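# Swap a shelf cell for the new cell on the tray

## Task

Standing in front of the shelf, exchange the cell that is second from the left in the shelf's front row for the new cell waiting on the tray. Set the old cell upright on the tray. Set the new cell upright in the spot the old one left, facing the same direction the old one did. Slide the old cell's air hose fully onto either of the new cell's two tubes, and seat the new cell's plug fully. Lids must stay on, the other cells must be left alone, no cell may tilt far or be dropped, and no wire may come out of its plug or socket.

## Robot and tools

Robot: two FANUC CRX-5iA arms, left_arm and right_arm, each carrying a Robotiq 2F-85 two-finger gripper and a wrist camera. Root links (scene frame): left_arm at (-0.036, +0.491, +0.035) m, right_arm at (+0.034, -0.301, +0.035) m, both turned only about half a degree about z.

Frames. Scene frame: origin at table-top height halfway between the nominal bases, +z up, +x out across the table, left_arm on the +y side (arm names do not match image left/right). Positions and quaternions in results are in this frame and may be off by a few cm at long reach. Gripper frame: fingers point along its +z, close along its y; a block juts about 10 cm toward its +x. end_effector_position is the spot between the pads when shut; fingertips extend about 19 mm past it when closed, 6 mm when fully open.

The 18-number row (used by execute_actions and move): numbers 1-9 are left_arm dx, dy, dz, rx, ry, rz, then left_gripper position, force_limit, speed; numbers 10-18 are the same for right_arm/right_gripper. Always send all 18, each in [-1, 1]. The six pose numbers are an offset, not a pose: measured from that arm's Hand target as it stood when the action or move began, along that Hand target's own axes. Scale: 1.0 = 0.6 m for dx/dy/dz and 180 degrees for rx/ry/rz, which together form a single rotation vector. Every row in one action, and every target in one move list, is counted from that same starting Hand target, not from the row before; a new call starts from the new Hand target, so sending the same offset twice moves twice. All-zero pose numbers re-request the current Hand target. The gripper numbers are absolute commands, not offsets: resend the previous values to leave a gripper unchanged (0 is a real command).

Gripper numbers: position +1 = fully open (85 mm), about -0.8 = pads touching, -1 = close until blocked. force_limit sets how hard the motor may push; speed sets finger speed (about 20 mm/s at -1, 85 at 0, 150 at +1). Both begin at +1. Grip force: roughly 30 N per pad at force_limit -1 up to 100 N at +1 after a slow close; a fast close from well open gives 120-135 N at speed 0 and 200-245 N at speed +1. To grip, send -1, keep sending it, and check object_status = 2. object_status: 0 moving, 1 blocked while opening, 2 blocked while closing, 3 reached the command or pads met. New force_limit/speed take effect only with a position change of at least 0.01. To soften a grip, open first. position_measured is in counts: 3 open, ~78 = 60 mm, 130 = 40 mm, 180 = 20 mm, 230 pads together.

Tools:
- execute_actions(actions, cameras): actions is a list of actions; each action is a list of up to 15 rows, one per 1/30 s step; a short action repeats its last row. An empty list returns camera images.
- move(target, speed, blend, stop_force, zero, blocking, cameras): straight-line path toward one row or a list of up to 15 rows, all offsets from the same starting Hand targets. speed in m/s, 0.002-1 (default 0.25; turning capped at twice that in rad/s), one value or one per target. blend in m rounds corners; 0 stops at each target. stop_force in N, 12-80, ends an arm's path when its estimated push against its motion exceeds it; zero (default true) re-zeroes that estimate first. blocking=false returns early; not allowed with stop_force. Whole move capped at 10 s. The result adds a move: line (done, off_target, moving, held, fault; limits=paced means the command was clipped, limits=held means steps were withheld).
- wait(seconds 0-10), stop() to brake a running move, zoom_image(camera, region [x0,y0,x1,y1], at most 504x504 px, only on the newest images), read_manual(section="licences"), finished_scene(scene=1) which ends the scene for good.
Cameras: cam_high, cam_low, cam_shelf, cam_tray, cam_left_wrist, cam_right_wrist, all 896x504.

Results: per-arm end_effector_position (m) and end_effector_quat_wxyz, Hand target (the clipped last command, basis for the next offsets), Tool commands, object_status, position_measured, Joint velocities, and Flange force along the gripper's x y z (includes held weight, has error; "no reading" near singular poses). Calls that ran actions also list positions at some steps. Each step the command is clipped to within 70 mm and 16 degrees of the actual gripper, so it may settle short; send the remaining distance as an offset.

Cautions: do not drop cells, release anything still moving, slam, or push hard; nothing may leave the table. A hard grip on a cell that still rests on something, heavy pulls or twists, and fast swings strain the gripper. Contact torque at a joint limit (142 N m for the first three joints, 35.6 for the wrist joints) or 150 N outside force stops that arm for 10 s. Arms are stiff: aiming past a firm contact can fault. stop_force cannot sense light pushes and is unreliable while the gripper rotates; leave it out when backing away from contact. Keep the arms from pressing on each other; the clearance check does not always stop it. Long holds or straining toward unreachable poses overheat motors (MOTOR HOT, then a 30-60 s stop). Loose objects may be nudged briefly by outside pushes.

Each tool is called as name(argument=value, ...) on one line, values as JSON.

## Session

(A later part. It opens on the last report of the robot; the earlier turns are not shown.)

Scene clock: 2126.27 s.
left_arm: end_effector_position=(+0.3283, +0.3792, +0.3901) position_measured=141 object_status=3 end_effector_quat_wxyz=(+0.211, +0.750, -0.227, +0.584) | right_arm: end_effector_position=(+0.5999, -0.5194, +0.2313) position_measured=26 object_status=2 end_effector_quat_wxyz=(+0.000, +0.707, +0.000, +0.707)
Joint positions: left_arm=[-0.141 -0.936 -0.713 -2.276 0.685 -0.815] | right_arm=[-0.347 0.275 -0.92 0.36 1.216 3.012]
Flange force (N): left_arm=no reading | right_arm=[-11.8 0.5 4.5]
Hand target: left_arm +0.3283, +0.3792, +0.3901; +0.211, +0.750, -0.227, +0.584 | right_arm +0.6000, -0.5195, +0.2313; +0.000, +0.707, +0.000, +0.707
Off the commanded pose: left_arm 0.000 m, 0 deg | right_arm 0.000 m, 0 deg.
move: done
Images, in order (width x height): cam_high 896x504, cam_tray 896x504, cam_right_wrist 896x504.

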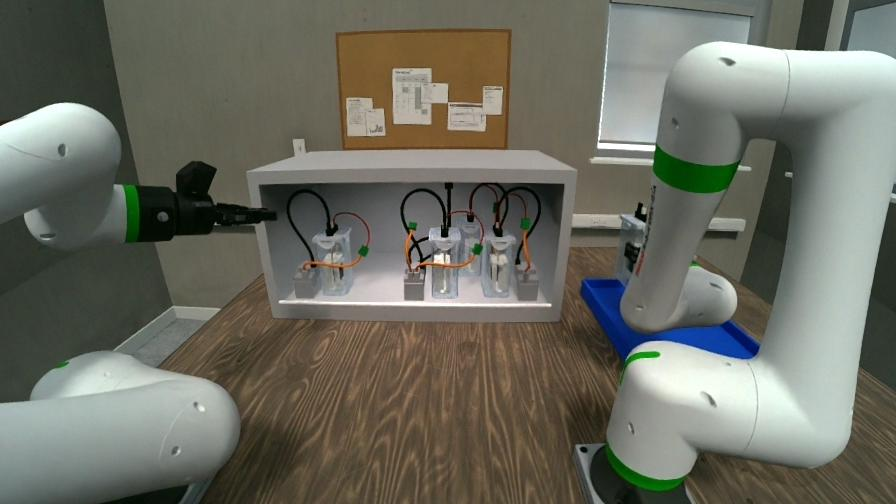

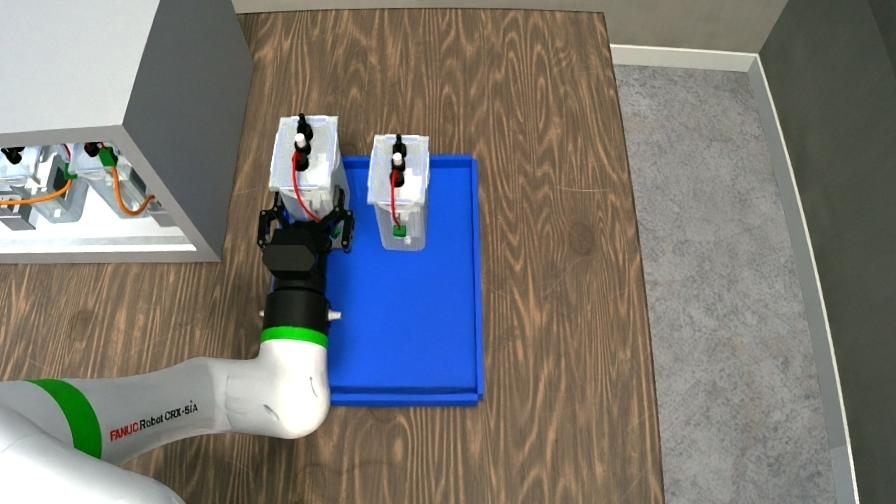

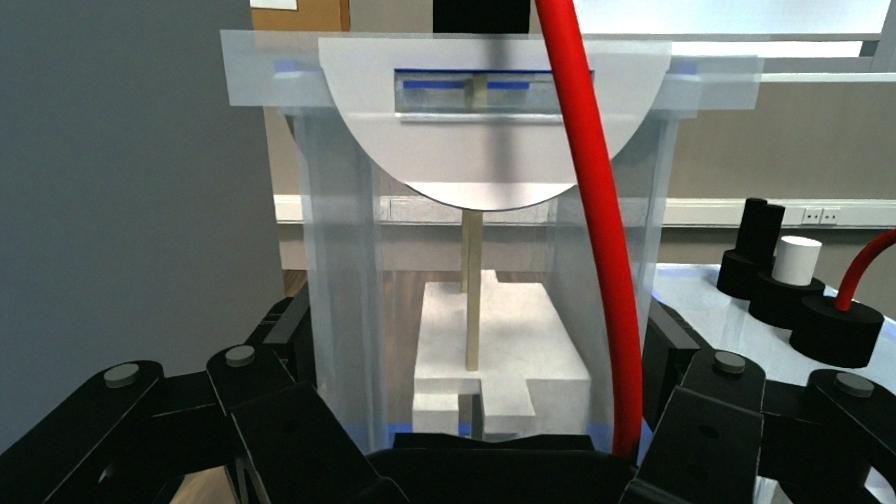

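move(target=[[0,0,0,0,0,0,-0.1,-1,-1,0,-0.045,0,0,0,0,-0.98,0.5,-1],[0,0,0,0,0,0,-0.1,-1,-1,-0.1,-0.045,0,0,0,0,-0.98,0.5,-1]], blend=[0.005,0], speed=0.08, cameras=["cam_tray"])

zoom_image(camera="cam_tray", region=[220, 90, 500, 410])

Scene clock: 2138.53 s.
left_arm: end_effector_position=(+0.3283, +0.3792, +0.3901) position_measured=141 object_status=3 end_effector_quat_wxyz=(+0.211, +0.750, -0.227, +0.584) | right_arm: end_effector_position=(+0.6000, -0.4925, +0.1713) position_measured=26 object_status=2 end_effector_quat_wxyz=(+0.000, +0.707, +0.000, +0.707)
Joint positions: left_arm=[-0.141 -0.936 -0.713 -2.276 0.685 -0.815] | right_arm=[-0.246 0.456 -0.926 0.239 1.387 3.097]
Flange force (N): left_arm=no reading | right_arm=[-9.6 -0.9 2.4]
Hand target: left_arm +0.3283, +0.3792, +0.3901; +0.211, +0.750, -0.227, +0.584 | right_arm +0.6000, -0.4925, +0.1713; +0.000, +0.707, +0.000, +0.707
Off the commanded pose: left_arm 0.000 m, 0 deg | right_arm 0.000 m, 0 deg.
move: done
Images, in order (width x height): cam_tray 896x504.

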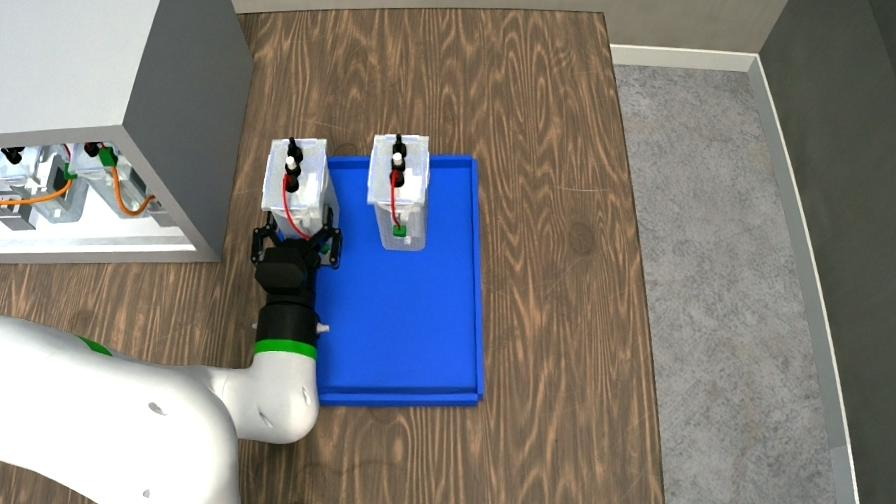

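Scaled by 1.575.

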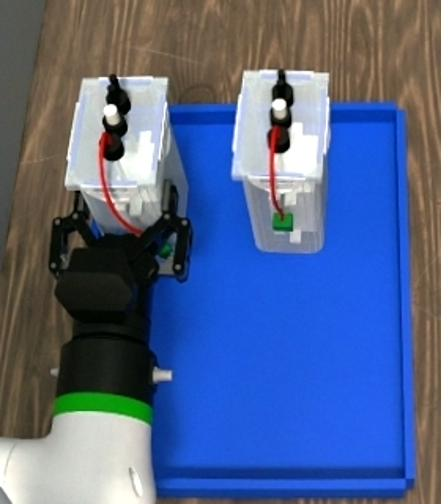

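move(target=[[0,0,0,0,0,0,-0.1,-1,-1,-0.033,0.005,0,0,0,0,-0.98,0.5,-1]], speed=0.04)

move(target=[[0,0,0,0,0,0,-0.1,-1,-1,-0.05,0,0,0,0,0,-0.98,0.5,-1]], speed=0.008, stop_force=12, cameras=["cam_tray","cam_right_wrist","cam_low"])

zoom_image(camera="cam_tray", region=[220, 90, 500, 410])

Scene clock: 2146.53 s.
left_arm: end_effector_position=(+0.3283, +0.3792, +0.3901) position_measured=141 object_status=3 end_effector_quat_wxyz=(+0.211, +0.750, -0.227, +0.584) | right_arm: end_effector_position=(+0.6000, -0.4955, +0.1515) position_measured=26 object_status=2 end_effector_quat_wxyz=(+0.000, +0.707, +0.000, +0.707)
Joint positions: left_arm=[-0.141 -0.936 -0.713 -2.276 0.685 -0.815] | right_arm=[-0.256 0.528 -0.913 0.248 1.446 3.11]
Flange force (N): left_arm=no reading | right_arm=[-9.8 -0.7 2.1]
Hand target: left_arm +0.3283, +0.3792, +0.3901; +0.211, +0.750, -0.227, +0.584 | right_arm +0.6000, -0.4955, +0.1515; +0.000, +0.707, +0.000, +0.707
Off the commanded pose: left_arm 0.000 m, 0 deg | right_arm 0.000 m, 0 deg.
move: done

Scene clock: 2149.00 s.
left_arm: end_effector_position=(+0.3283, +0.3792, +0.3901) position_measured=141 object_status=3 end_effector_quat_wxyz=(+0.211, +0.750, -0.227, +0.584) | right_arm: end_effector_position=(+0.6001, -0.4955, +0.1364) position_measured=26 object_status=2 end_effector_quat_wxyz=(+0.000, +0.707, +0.000, +0.707)
Joint positions: left_arm=[-0.141 -0.936 -0.713 -2.276 0.685 -0.815] | right_arm=[-0.256 0.583 -0.903 0.247 1.489 3.121]
Flange force (N): left_arm=no reading | right_arm=[1.7 -0.9 1.3]
Hand target: left_arm +0.3283, +0.3792, +0.3901; +0.211, +0.750, -0.227, +0.584 | right_arm +0.6000, -0.4955, +0.1364; +0.000, +0.707, +0.000, +0.707 (not the last commanded pose)
Off the commanded pose: left_arm 0.000 m, 0 deg | right_arm 0.015 m, 0 deg.
move: contact (right_arm)
Images, in order (width x height): cam_low 896x504, cam_tray 896x504, cam_right_wrist 896x504.

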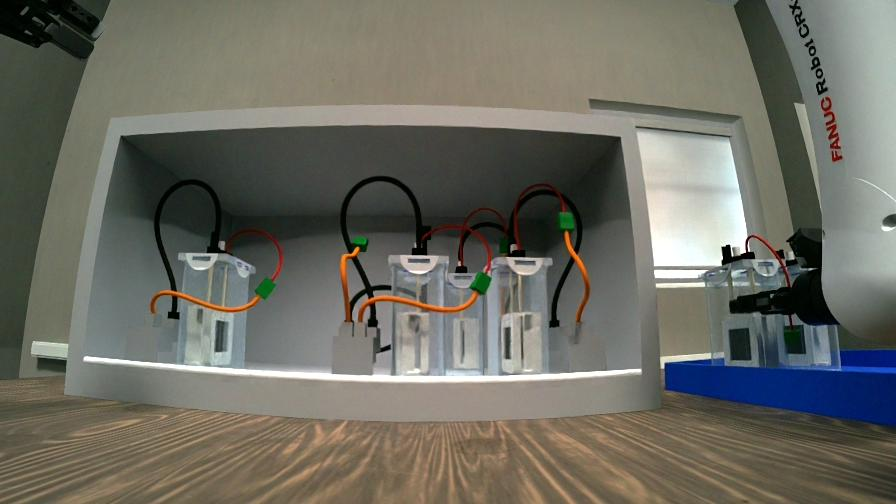

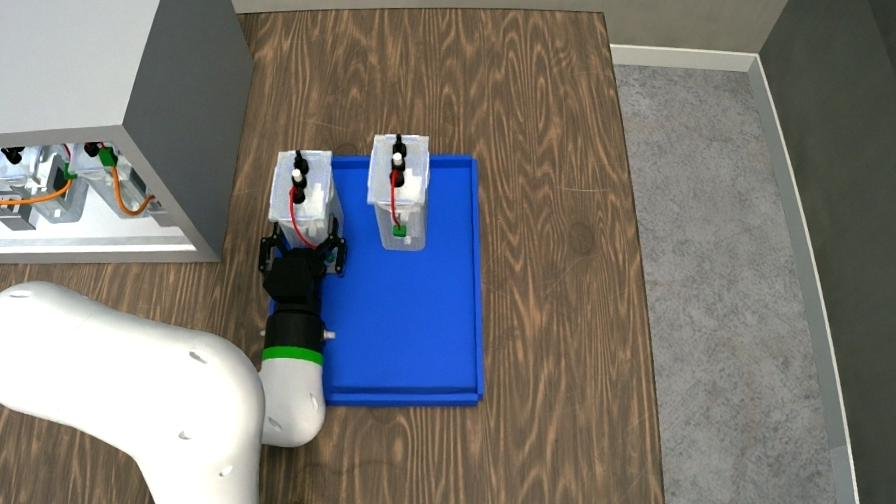

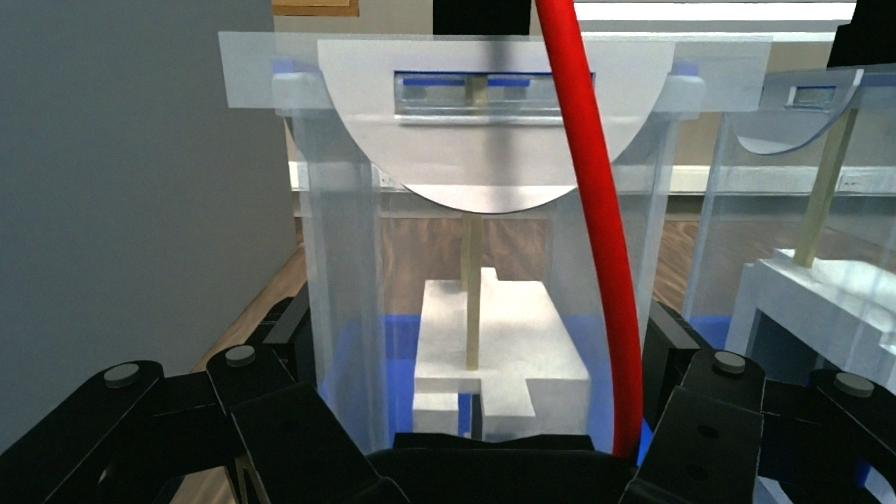

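Scaled by 1.575.

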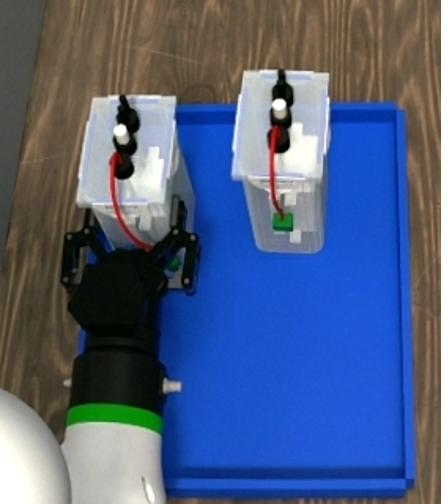

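execute_actions(actions=[[[0,0,0,0,0,0,-0.1,-1,-1,0,0,0,0,0,0,0.9,-1,-1]],[[0,0,0,0,0,0,-0.1,-1,-1,0,0,0,0,0,0,0.98,-1,-1]]])

move(target=[[0,0,0,0,0,0,-0.1,-1,-1,0,0,-0.14,0,0,0,0.98,-1,-1],[0,0,0,0,0,0,-0.1,-1,-1,0.2,0,-0.2,0,0,0,0.98,-1,-1]], blend=[0.02,0], speed=[0.06,0.15], cameras=["cam_tray","cam_right_wrist","cam_low"])

zoom_image(camera="cam_tray", region=[220, 90, 500, 410])

Scene clock: 2155.00 s.
left_arm: end_effector_position=(+0.3283, +0.3792, +0.3901) position_measured=141 object_status=3 end_effector_quat_wxyz=(+0.211, +0.750, -0.227, +0.584) | right_arm: end_effector_position=(+0.6000, -0.4955, +0.1363) position_measured=6 object_status=3 end_effector_quat_wxyz=(+0.000, +0.707, +0.000, +0.707)
Joint positions: left_arm=[-0.141 -0.936 -0.713 -2.276 0.685 -0.815] | right_arm=[-0.256 0.583 -0.903 0.247 1.489 3.121]
Flange force (N): left_arm=no reading | right_arm=[4.5 -0.6 1.9]
Flange force at the end of the 1st action (N): left_arm=no reading | right_arm=[4.5 -0.4 1.6]
Hand target: left_arm +0.3283, +0.3792, +0.3901; +0.211, +0.750, -0.227, +0.584 | right_arm +0.6000, -0.4955, +0.1364; +0.000, +0.707, +0.000, +0.707
Off the commanded pose: left_arm 0.000 m, 0 deg | right_arm 0.000 m, 0 deg.
Step readings (end_effector_position of left_arm | right_arm; steps 1 to 15: 1st action; 16 to 30: 2nd action):
0: (+0.3283, +0.3792, +0.3901) | (+0.6000, -0.4955, +0.1364)
1: (+0.3283, +0.3792, +0.3901) | (+0.6000, -0.4955, +0.1364)
2: (+0.3283, +0.3792, +0.3901) | (+0.6000, -0.4955, +0.1363)
4: (+0.3283, +0.3792, +0.3901) | (+0.6000, -0.4955, +0.1363)
8: (+0.3283, +0.3792, +0.3901) | (+0.6000, -0.4955, +0.1363)
15: (+0.3283, +0.3792, +0.3901) | (+0.6000, -0.4955, +0.1363)
16: (+0.3283, +0.3792, +0.3901) | (+0.6000, -0.4955, +0.1363)
17: (+0.3283, +0.3792, +0.3901) | (+0.6000, -0.4955, +0.1363)
19: (+0.3283, +0.3792, +0.3901) | (+0.6000, -0.4955, +0.1363)
23: (+0.3283, +0.3792, +0.3901) | (+0.6000, -0.4955, +0.1363)
30: (+0.3283, +0.3792, +0.3901) | (+0.6000, -0.4955, +0.1363)

Scene clock: 2157.80 s.
left_arm: end_effector_position=(+0.3283, +0.3792, +0.3901) position_measured=141 object_status=3 end_effector_quat_wxyz=(+0.211, +0.750, -0.227, +0.584) | right_arm: end_effector_position=(+0.4893, -0.4996, +0.2570) position_measured=6 object_status=3 end_effector_quat_wxyz=(+0.000, +0.707, +0.001, +0.707)
Joint positions: left_arm=[-0.141 -0.936 -0.713 -2.276 0.685 -0.815] | right_arm=[-0.468 -0.016 -1.19 0.493 1.217 2.958]
Flange force (N): no reading
Hand target: left_arm +0.3283, +0.3792, +0.3901; +0.211, +0.750, -0.227, +0.584 | right_arm +0.4800, -0.4954, +0.2563; +0.000, +0.707, +0.000, +0.707
Off the commanded pose: left_arm 0.000 m, 0 deg | right_arm 0.010 m, 0 deg.
joint sent to its limit (right arm) — joint 3 (elbow), lower limit, where the elbow is as bent as it goes. The joint targets are off in position, not in orientation.
move: off_target (right_arm)
Images, in order (width x height): cam_low 896x504, cam_tray 896x504, cam_right_wrist 896x504.

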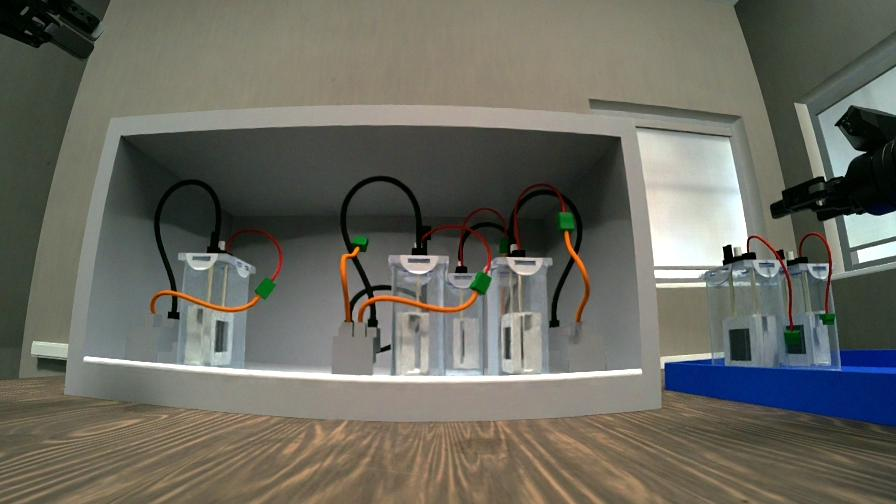

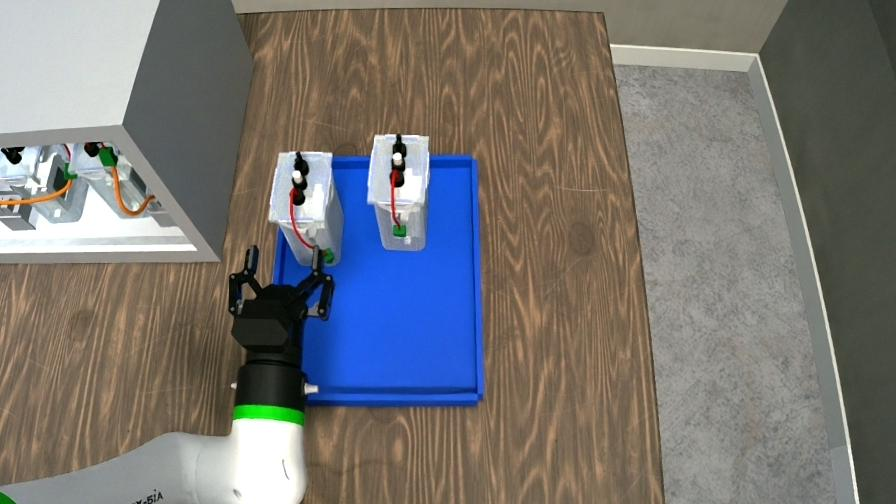

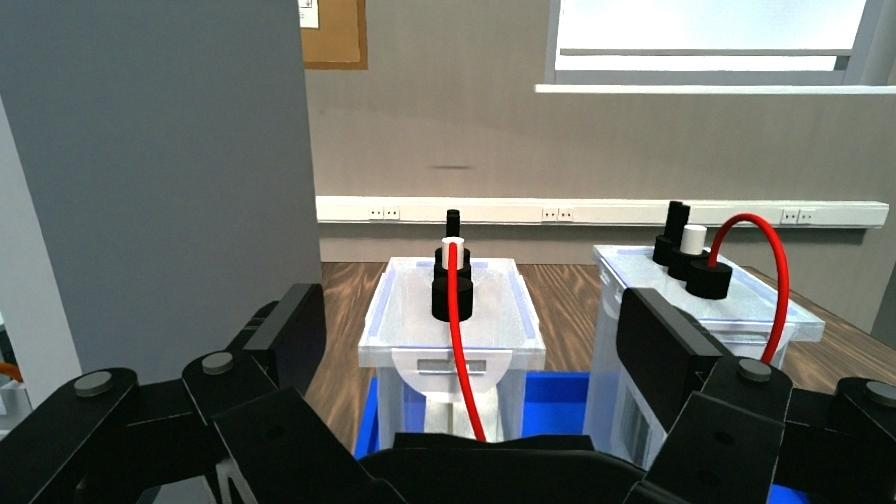

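Scaled by 1.575.

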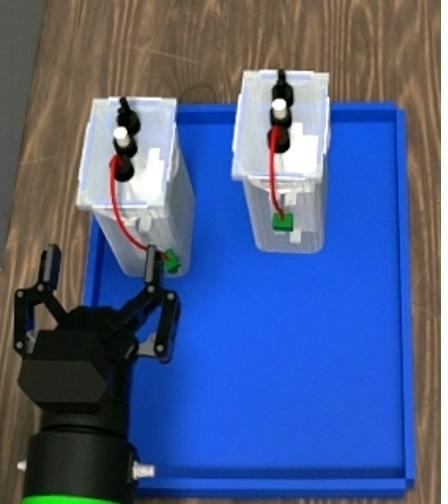

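move(target=[[0,0,0,0,0,0,-0.1,-1,-1,0.0,0.26,0.05,0,0,0,0.98,-1,-1],[0,0,0,0,0,0,-0.1,-1,-1,-0.175,0.265,0.16,0,0,0,0.98,-1,-1]], blend=[0.02,0], speed=0.12, cameras=["cam_tray","cam_right_wrist","cam_low"])

Scene clock: 2169.37 s.
left_arm: end_effector_position=(+0.3283, +0.3792, +0.3901) position_measured=141 object_status=3 end_effector_quat_wxyz=(+0.211, +0.750, -0.227, +0.584) | right_arm: end_effector_position=(+0.5759, -0.6545, +0.1514) position_measured=6 object_status=3 end_effector_quat_wxyz=(+0.000, +0.707, +0.000, +0.707)
Joint positions: left_arm=[-0.141 -0.936 -0.713 -2.276 0.685 -0.815] | right_arm=[-0.782 0.614 -0.758 0.782 1.429 3.002]
Flange force (N): left_arm=no reading | right_arm=[4.4 -0.2 1.9]
Hand target: left_arm +0.3283, +0.3792, +0.3901; +0.211, +0.750, -0.227, +0.584 | right_arm +0.5760, -0.6545, +0.1514; +0.000, +0.707, +0.000, +0.707
Off the commanded pose: left_arm 0.000 m, 0 deg | right_arm 0.000 m, 0 deg.
move: done
Images, in order (width x height): cam_low 896x504, cam_tray 896x504, cam_right_wrist 896x504.

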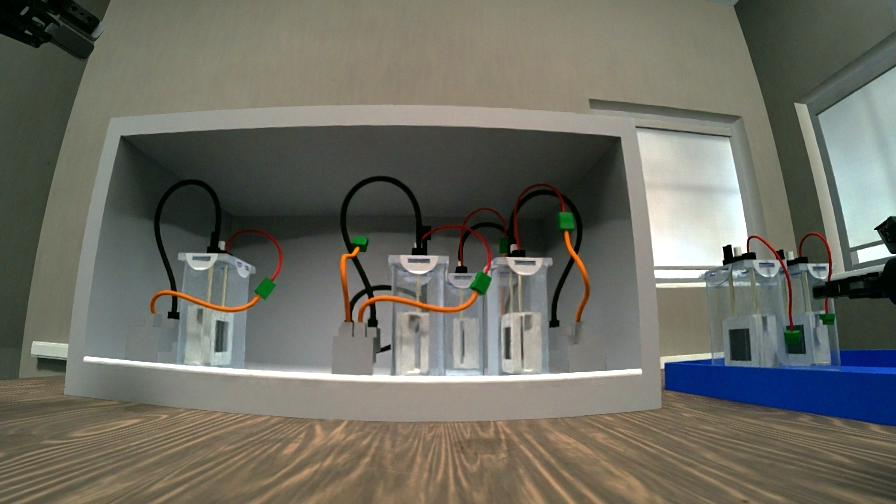

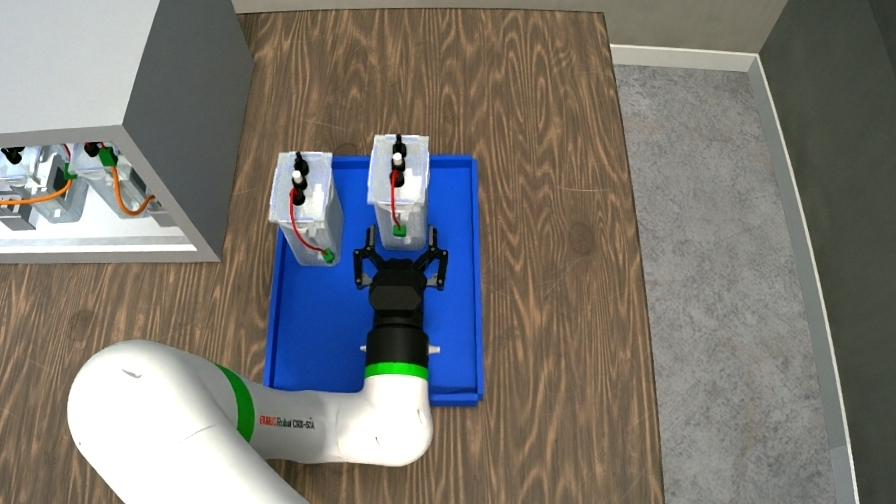

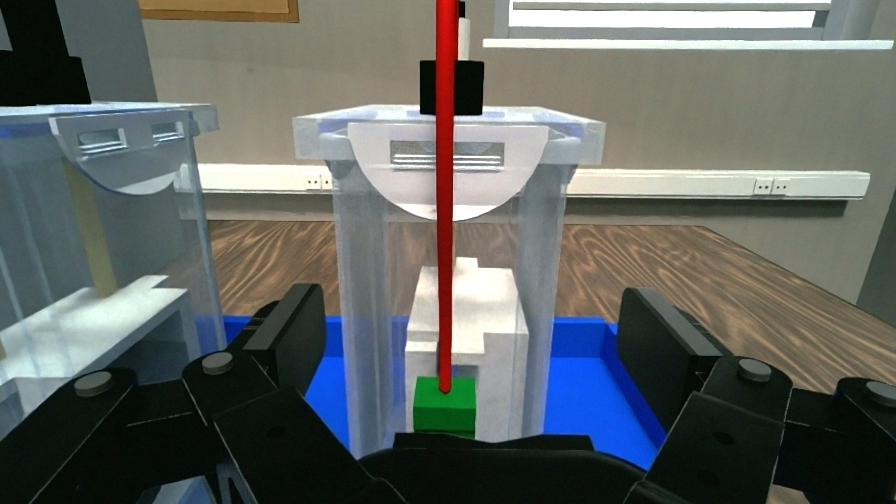

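move(target=[[0,0,0,0,0,0,-0.1,-1,-1,0.011,-0.0092,0.012,0,0,0,0.98,-1,-1],[0,0,0,0,0,0,-0.1,-1,-1,0.011,-0.0092,0.0815,0,0,0,0.98,-1,-1]], speed=0.05, stop_force=14, cameras=["cam_tray","cam_right_wrist"])

Scene clock: 2179.50 s.
left_arm: end_effector_position=(+0.3283, +0.3792, +0.3901) position_measured=141 object_status=3 end_effector_quat_wxyz=(+0.211, +0.750, -0.227, +0.584) | right_arm: end_effector_position=(+0.6249, -0.6490, +0.1580) position_measured=6 object_status=3 end_effector_quat_wxyz=(+0.000, +0.707, +0.000, +0.707)
Joint positions: left_arm=[-0.141 -0.936 -0.713 -2.276 0.685 -0.815] | right_arm=[-0.676 0.63 -0.674 0.683 1.362 2.975]
Flange force (N): left_arm=no reading | right_arm=[4.0 0.0 1.9]
Hand target: left_arm +0.3283, +0.3792, +0.3901; +0.211, +0.750, -0.227, +0.584 | right_arm +0.6249, -0.6490, +0.1580; +0.000, +0.707, +0.000, +0.707
Off the commanded pose: left_arm 0.000 m, 0 deg | right_arm 0.000 m, 0 deg.
move: done
Images, in order (width x height): cam_tray 896x504, cam_right_wrist 896x504.

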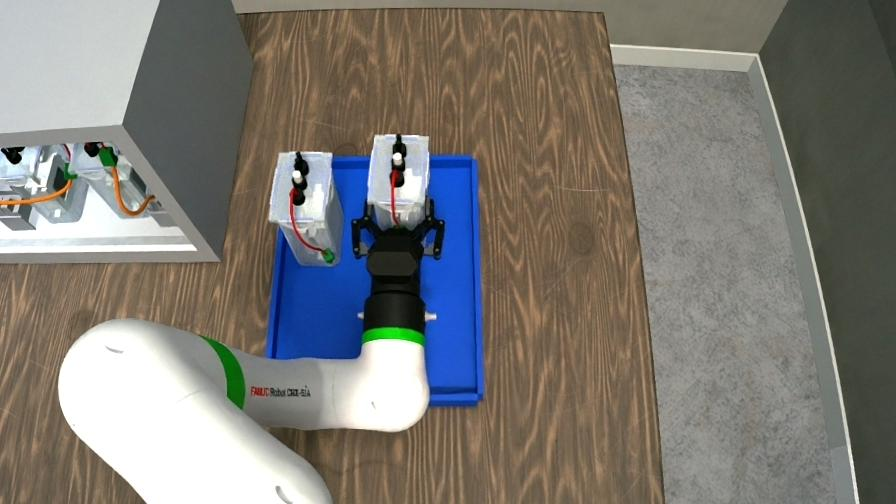

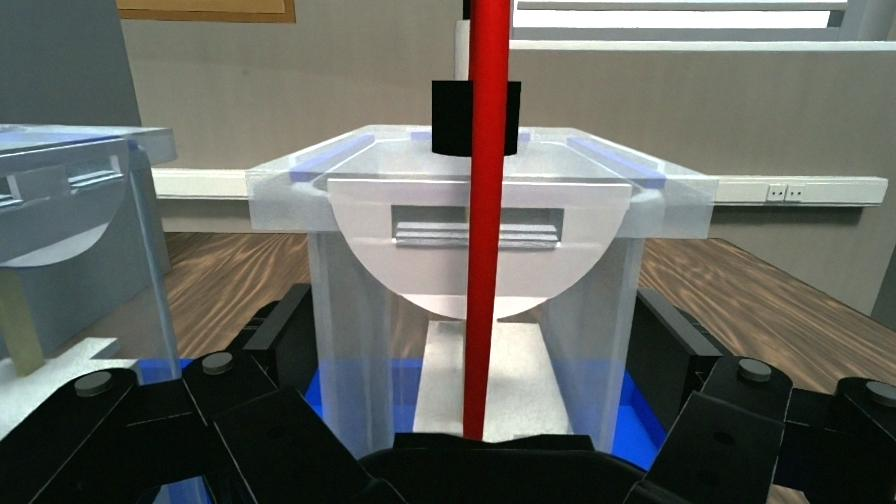

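execute_actions(actions=[[[0,0,0,0,0,0,-0.1,-1,-1,0,0,0,0,0,0,-1,-1,-1]],[[0,0,0,0,0,0,-0.1,-1,-1,0,0,0,0,0,0,-1,-1,-1]]])

move(target=[0,0,0,0,0,0,-0.1,-1,-1,0.007,0,0,0,0,0,-1,-1,-1], speed=0.02)

execute_actions(actions=[[[0,0,0,0,0,0,-0.1,-1,-1,0,0,0,0,0,0,-0.98,0.5,-1]],[[0,0,0,0,0,0,-0.1,-1,-1,0,0,0,0,0,0,-0.98,0.5,-1]]], cameras=["cam_right_wrist","cam_tray"])

Scene clock: 2187.63 s.
left_arm: end_effector_position=(+0.3283, +0.3792, +0.3901) position_measured=141 object_status=3 end_effector_quat_wxyz=(+0.211, +0.750, -0.227, +0.584) | right_arm: end_effector_position=(+0.6249, -0.6490, +0.1580) position_measured=24 object_status=2 end_effector_quat_wxyz=(+0.000, +0.707, +0.000, +0.707)
Joint positions: left_arm=[-0.141 -0.936 -0.713 -2.276 0.685 -0.815] | right_arm=[-0.676 0.63 -0.674 0.683 1.362 2.975]
Flange force (N): left_arm=no reading | right_arm=[3.5 0.1 0.2]
Flange force at the end of the 1st action (N): left_arm=no reading | right_arm=[4.0 0.7 -0.5]
Hand target: left_arm +0.3283, +0.3792, +0.3901; +0.211, +0.750, -0.227, +0.584 | right_arm +0.6249, -0.6490, +0.1580; +0.000, +0.707, +0.000, +0.707
Off the commanded pose: left_arm 0.000 m, 0 deg | right_arm 0.000 m, 0 deg.
Step readings (end_effector_position of left_arm | right_arm; steps 1 to 15: 1st action; 16 to 30: 2nd action):
0: (+0.3283, +0.3792, +0.3901) | (+0.6249, -0.6490, +0.1580)
1: (+0.3283, +0.3792, +0.3901) | (+0.6249, -0.6490, +0.1580)
2: (+0.3283, +0.3792, +0.3901) | (+0.6249, -0.6490, +0.1580)
4: (+0.3283, +0.3792, +0.3901) | (+0.6249, -0.6490, +0.1580)
8: (+0.3283, +0.3792, +0.3901) | (+0.6249, -0.6490, +0.1580)
15: (+0.3283, +0.3792, +0.3901) | (+0.6249, -0.6490, +0.1580)
16: (+0.3283, +0.3792, +0.3901) | (+0.6249, -0.6490, +0.1580)
17: (+0.3283, +0.3792, +0.3901) | (+0.6249, -0.6490, +0.1580)
19: (+0.3283, +0.3792, +0.3901) | (+0.6249, -0.6490, +0.1580)
23: (+0.3283, +0.3792, +0.3901) | (+0.6249, -0.6490, +0.1580)
30: (+0.3283, +0.3792, +0.3901) | (+0.6249, -0.6490, +0.1580)

Scene clock: 2188.33 s.
left_arm: end_effector_position=(+0.3283, +0.3792, +0.3901) position_measured=141 object_status=3 end_effector_quat_wxyz=(+0.211, +0.750, -0.227, +0.584) | right_arm: end_effector_position=(+0.6249, -0.6490, +0.1622) position_measured=24 object_status=2 end_effector_quat_wxyz=(+0.000, +0.707, +0.000, +0.707)
Joint positions: left_arm=[-0.141 -0.936 -0.713 -2.276 0.685 -0.815] | right_arm=[-0.676 0.619 -0.676 0.684 1.356 2.969]
Flange force (N): left_arm=no reading | right_arm=[-7.8 0.4 1.8]
Hand target: left_arm +0.3283, +0.3792, +0.3901; +0.211, +0.750, -0.227, +0.584 | right_arm +0.6249, -0.6490, +0.1622; +0.000, +0.707, +0.000, +0.707
Off the commanded pose: left_arm 0.000 m, 0 deg | right_arm 0.000 m, 0 deg.
move: done

Scene clock: 2189.53 s.
left_arm: end_effector_position=(+0.3283, +0.3792, +0.3901) position_measured=141 object_status=3 end_effector_quat_wxyz=(+0.211, +0.750, -0.227, +0.584) | right_arm: end_effector_position=(+0.6248, -0.6490, +0.1622) position_measured=27 object_status=2 end_effector_quat_wxyz=(+0.000, +0.707, +0.000, +0.707)
Joint positions: left_arm=[-0.141 -0.936 -0.713 -2.276 0.685 -0.815] | right_arm=[-0.676 0.619 -0.676 0.684 1.356 2.969]
Flange force (N): left_arm=no reading | right_arm=[-10.0 0.7 1.8]
Flange force at the end of the 1st action (N): left_arm=no reading | right_arm=[-9.6 0.8 1.8]
Hand target: left_arm +0.3283, +0.3792, +0.3901; +0.211, +0.750, -0.227, +0.584 | right_arm +0.6249, -0.6490, +0.1622; +0.000, +0.707, +0.000, +0.707
Off the commanded pose: left_arm 0.000 m, 0 deg | right_arm 0.000 m, 0 deg.
Step readings (end_effector_position of left_arm | right_arm; steps 1 to 15: 1st action; 16 to 30: 2nd action):
0: (+0.3283, +0.3792, +0.3901) | (+0.6249, -0.6490, +0.1622)
1: (+0.3283, +0.3792, +0.3901) | (+0.6249, -0.6490, +0.1622)
2: (+0.3283, +0.3792, +0.3901) | (+0.6249, -0.6490, +0.1622)
4: (+0.3283, +0.3792, +0.3901) | (+0.6248, -0.6490, +0.1622)
8: (+0.3283, +0.3792, +0.3901) | (+0.6248, -0.6490, +0.1622)
15: (+0.3283, +0.3792, +0.3901) | (+0.6248, -0.6490, +0.1622)
16: (+0.3283, +0.3792, +0.3901) | (+0.6248, -0.6490, +0.1622)
17: (+0.3283, +0.3792, +0.3901) | (+0.6248, -0.6490, +0.1622)
19: (+0.3283, +0.3792, +0.3901) | (+0.6248, -0.6490, +0.1622)
23: (+0.3283, +0.3792, +0.3901) | (+0.6248, -0.6490, +0.1622)
30: (+0.3283, +0.3792, +0.3901) | (+0.6248, -0.6490, +0.1622)
Images, in order (width x height): cam_tray 896x504, cam_right_wrist 896x504.

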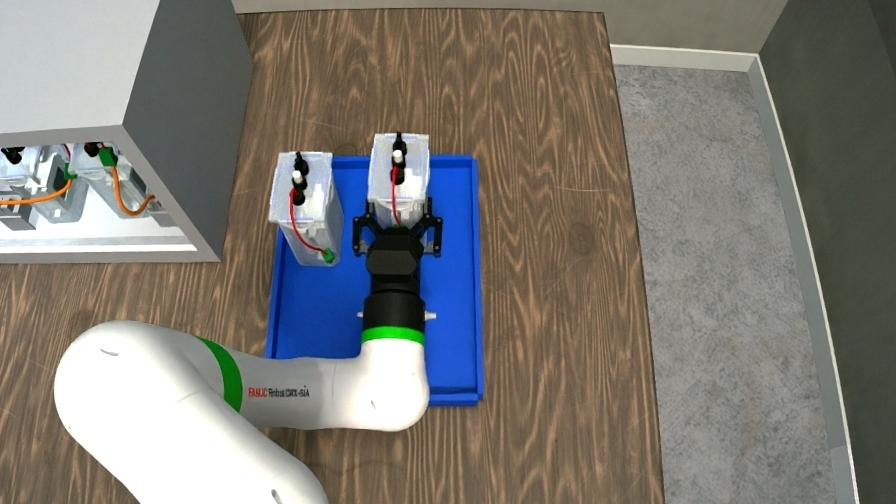

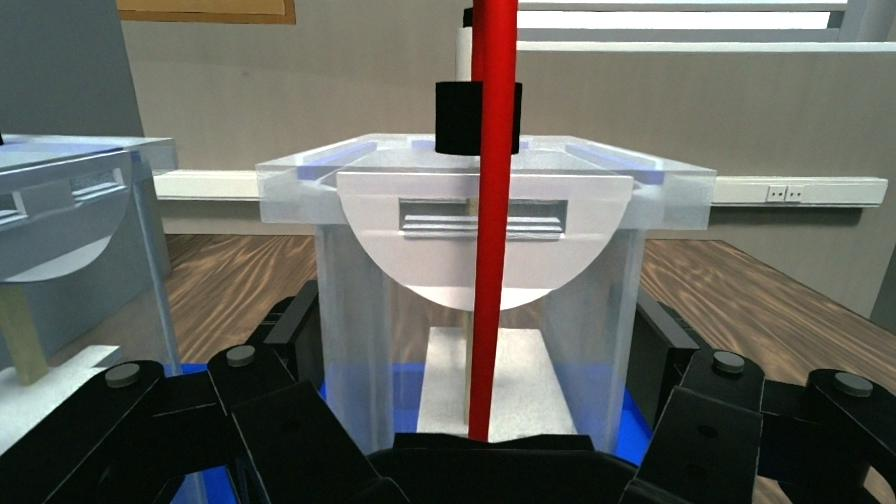

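move(target=[[-0.004,-0.034,-0.024,0,0,0,-0.1,-1,-1,0.23,0,0,0,0,0,-0.98,0.5,-1],[-0.0157,-0.1345,-0.097,0,0,0,-0.1,-1,-1,0.33,-0.3317,-0.2917,-0.2222,0,0,-0.98,0.5,-1],[-0.0157,-0.1345,-0.097,0,0,0,-0.1,-1,-1,0.2963,-0.7483,-0.375,-0.25,0,0,-0.98,0.5,-1]], blend=[0.03,0.06,0], speed=[0.08,0.12,0.13], cameras=["all"])

Scene clock: 2218.37 s.
left_arm: end_effector_position=(+0.3282, +0.4791, +0.3902) position_measured=141 object_status=3 end_effector_quat_wxyz=(+0.211, +0.750, -0.227, +0.584) | right_arm: end_effector_position=(+0.3999, -0.2000, +0.3384) position_measured=27 object_status=2 end_effector_quat_wxyz=(+0.201, +0.565, -0.319, +0.734)
Joint positions: left_arm=[0.787 -0.6 -0.532 -1.811 1.466 -1.423] | right_arm=[1.113 0.132 -0.422 -1.61 1.937 3.93]
Joint velocities: left_arm=[within noise] | right_arm=[-0.001 -0.001 0.001 0 -0.005 0]
Flange force (N): left_arm=[2.0 3.9 -5.6] | right_arm=[-11.7 1.3 -3.6]
Hand target: left_arm +0.3282, +0.4791, +0.3902; +0.211, +0.750, -0.227, +0.584 | right_arm +0.4000, -0.1998, +0.3397; +0.268, +0.649, -0.273, +0.658
Off the commanded pose: left_arm 0.000 m, 0 deg | right_arm 0.001 m, 17 deg; orientation clipped.
joint sent to its limit (right arm) — joint 6 (wrist roll), upper limit. The joint targets are off in orientation, not in position.
move: off_target (right_arm); limits=paced

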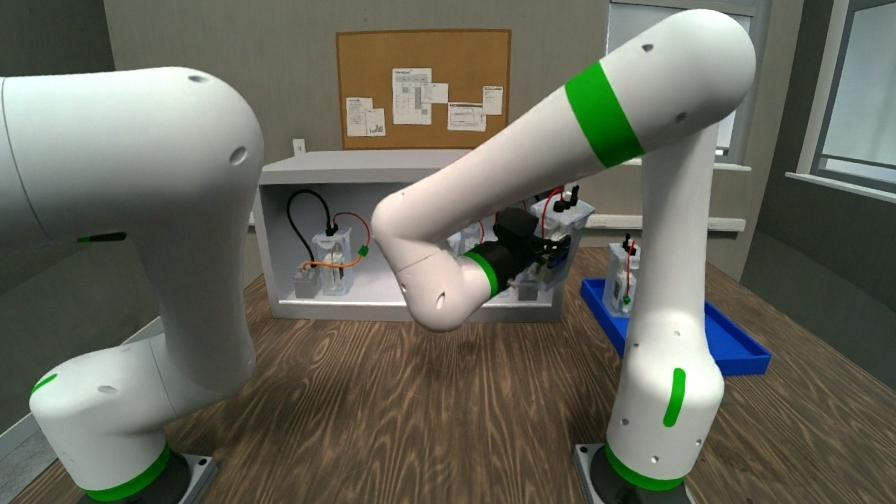

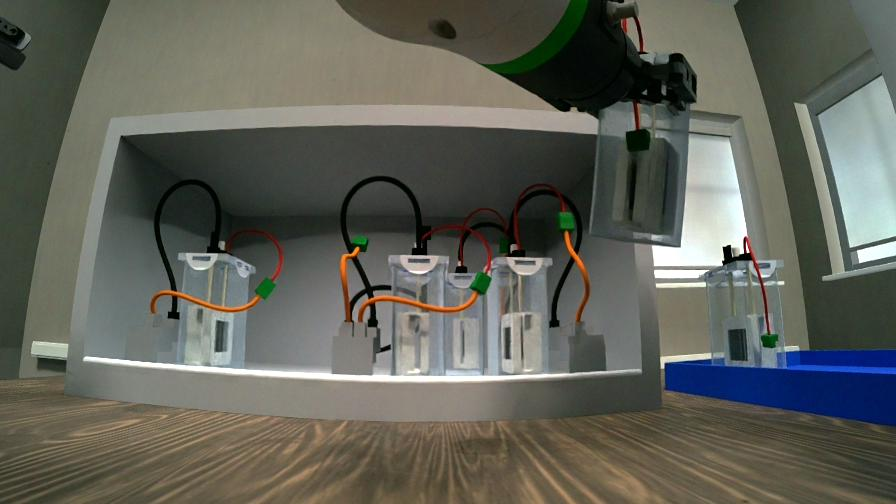

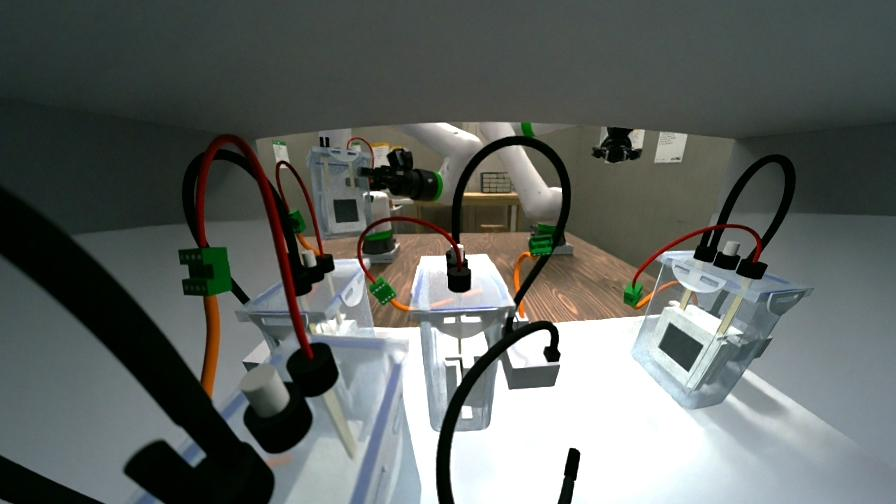

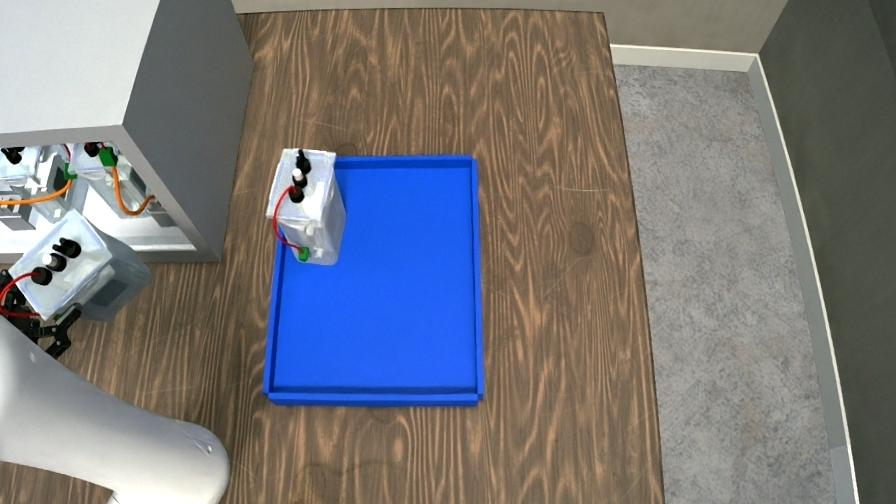

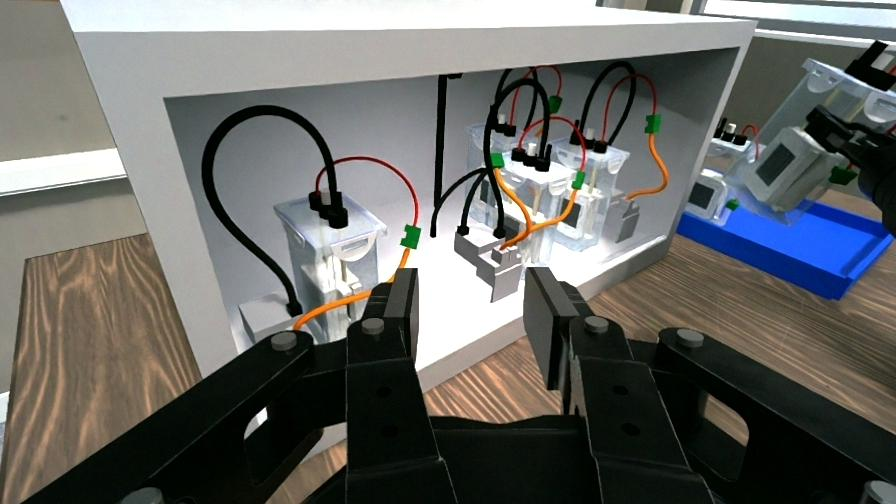

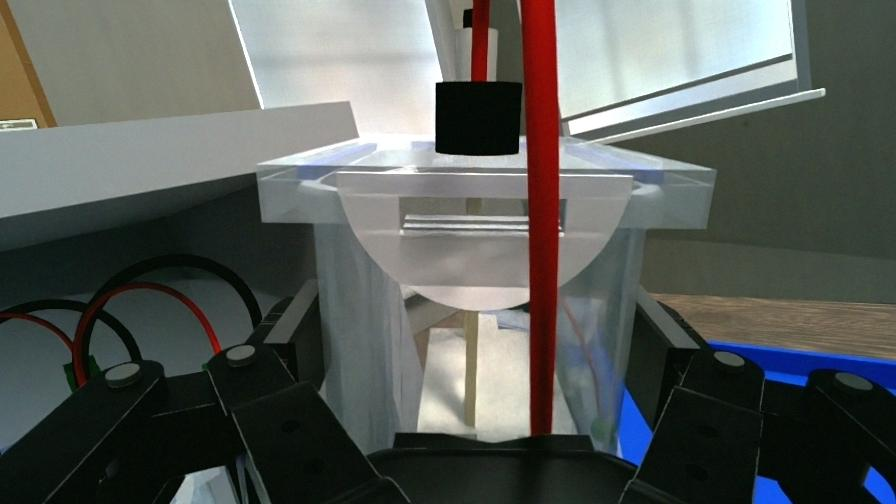

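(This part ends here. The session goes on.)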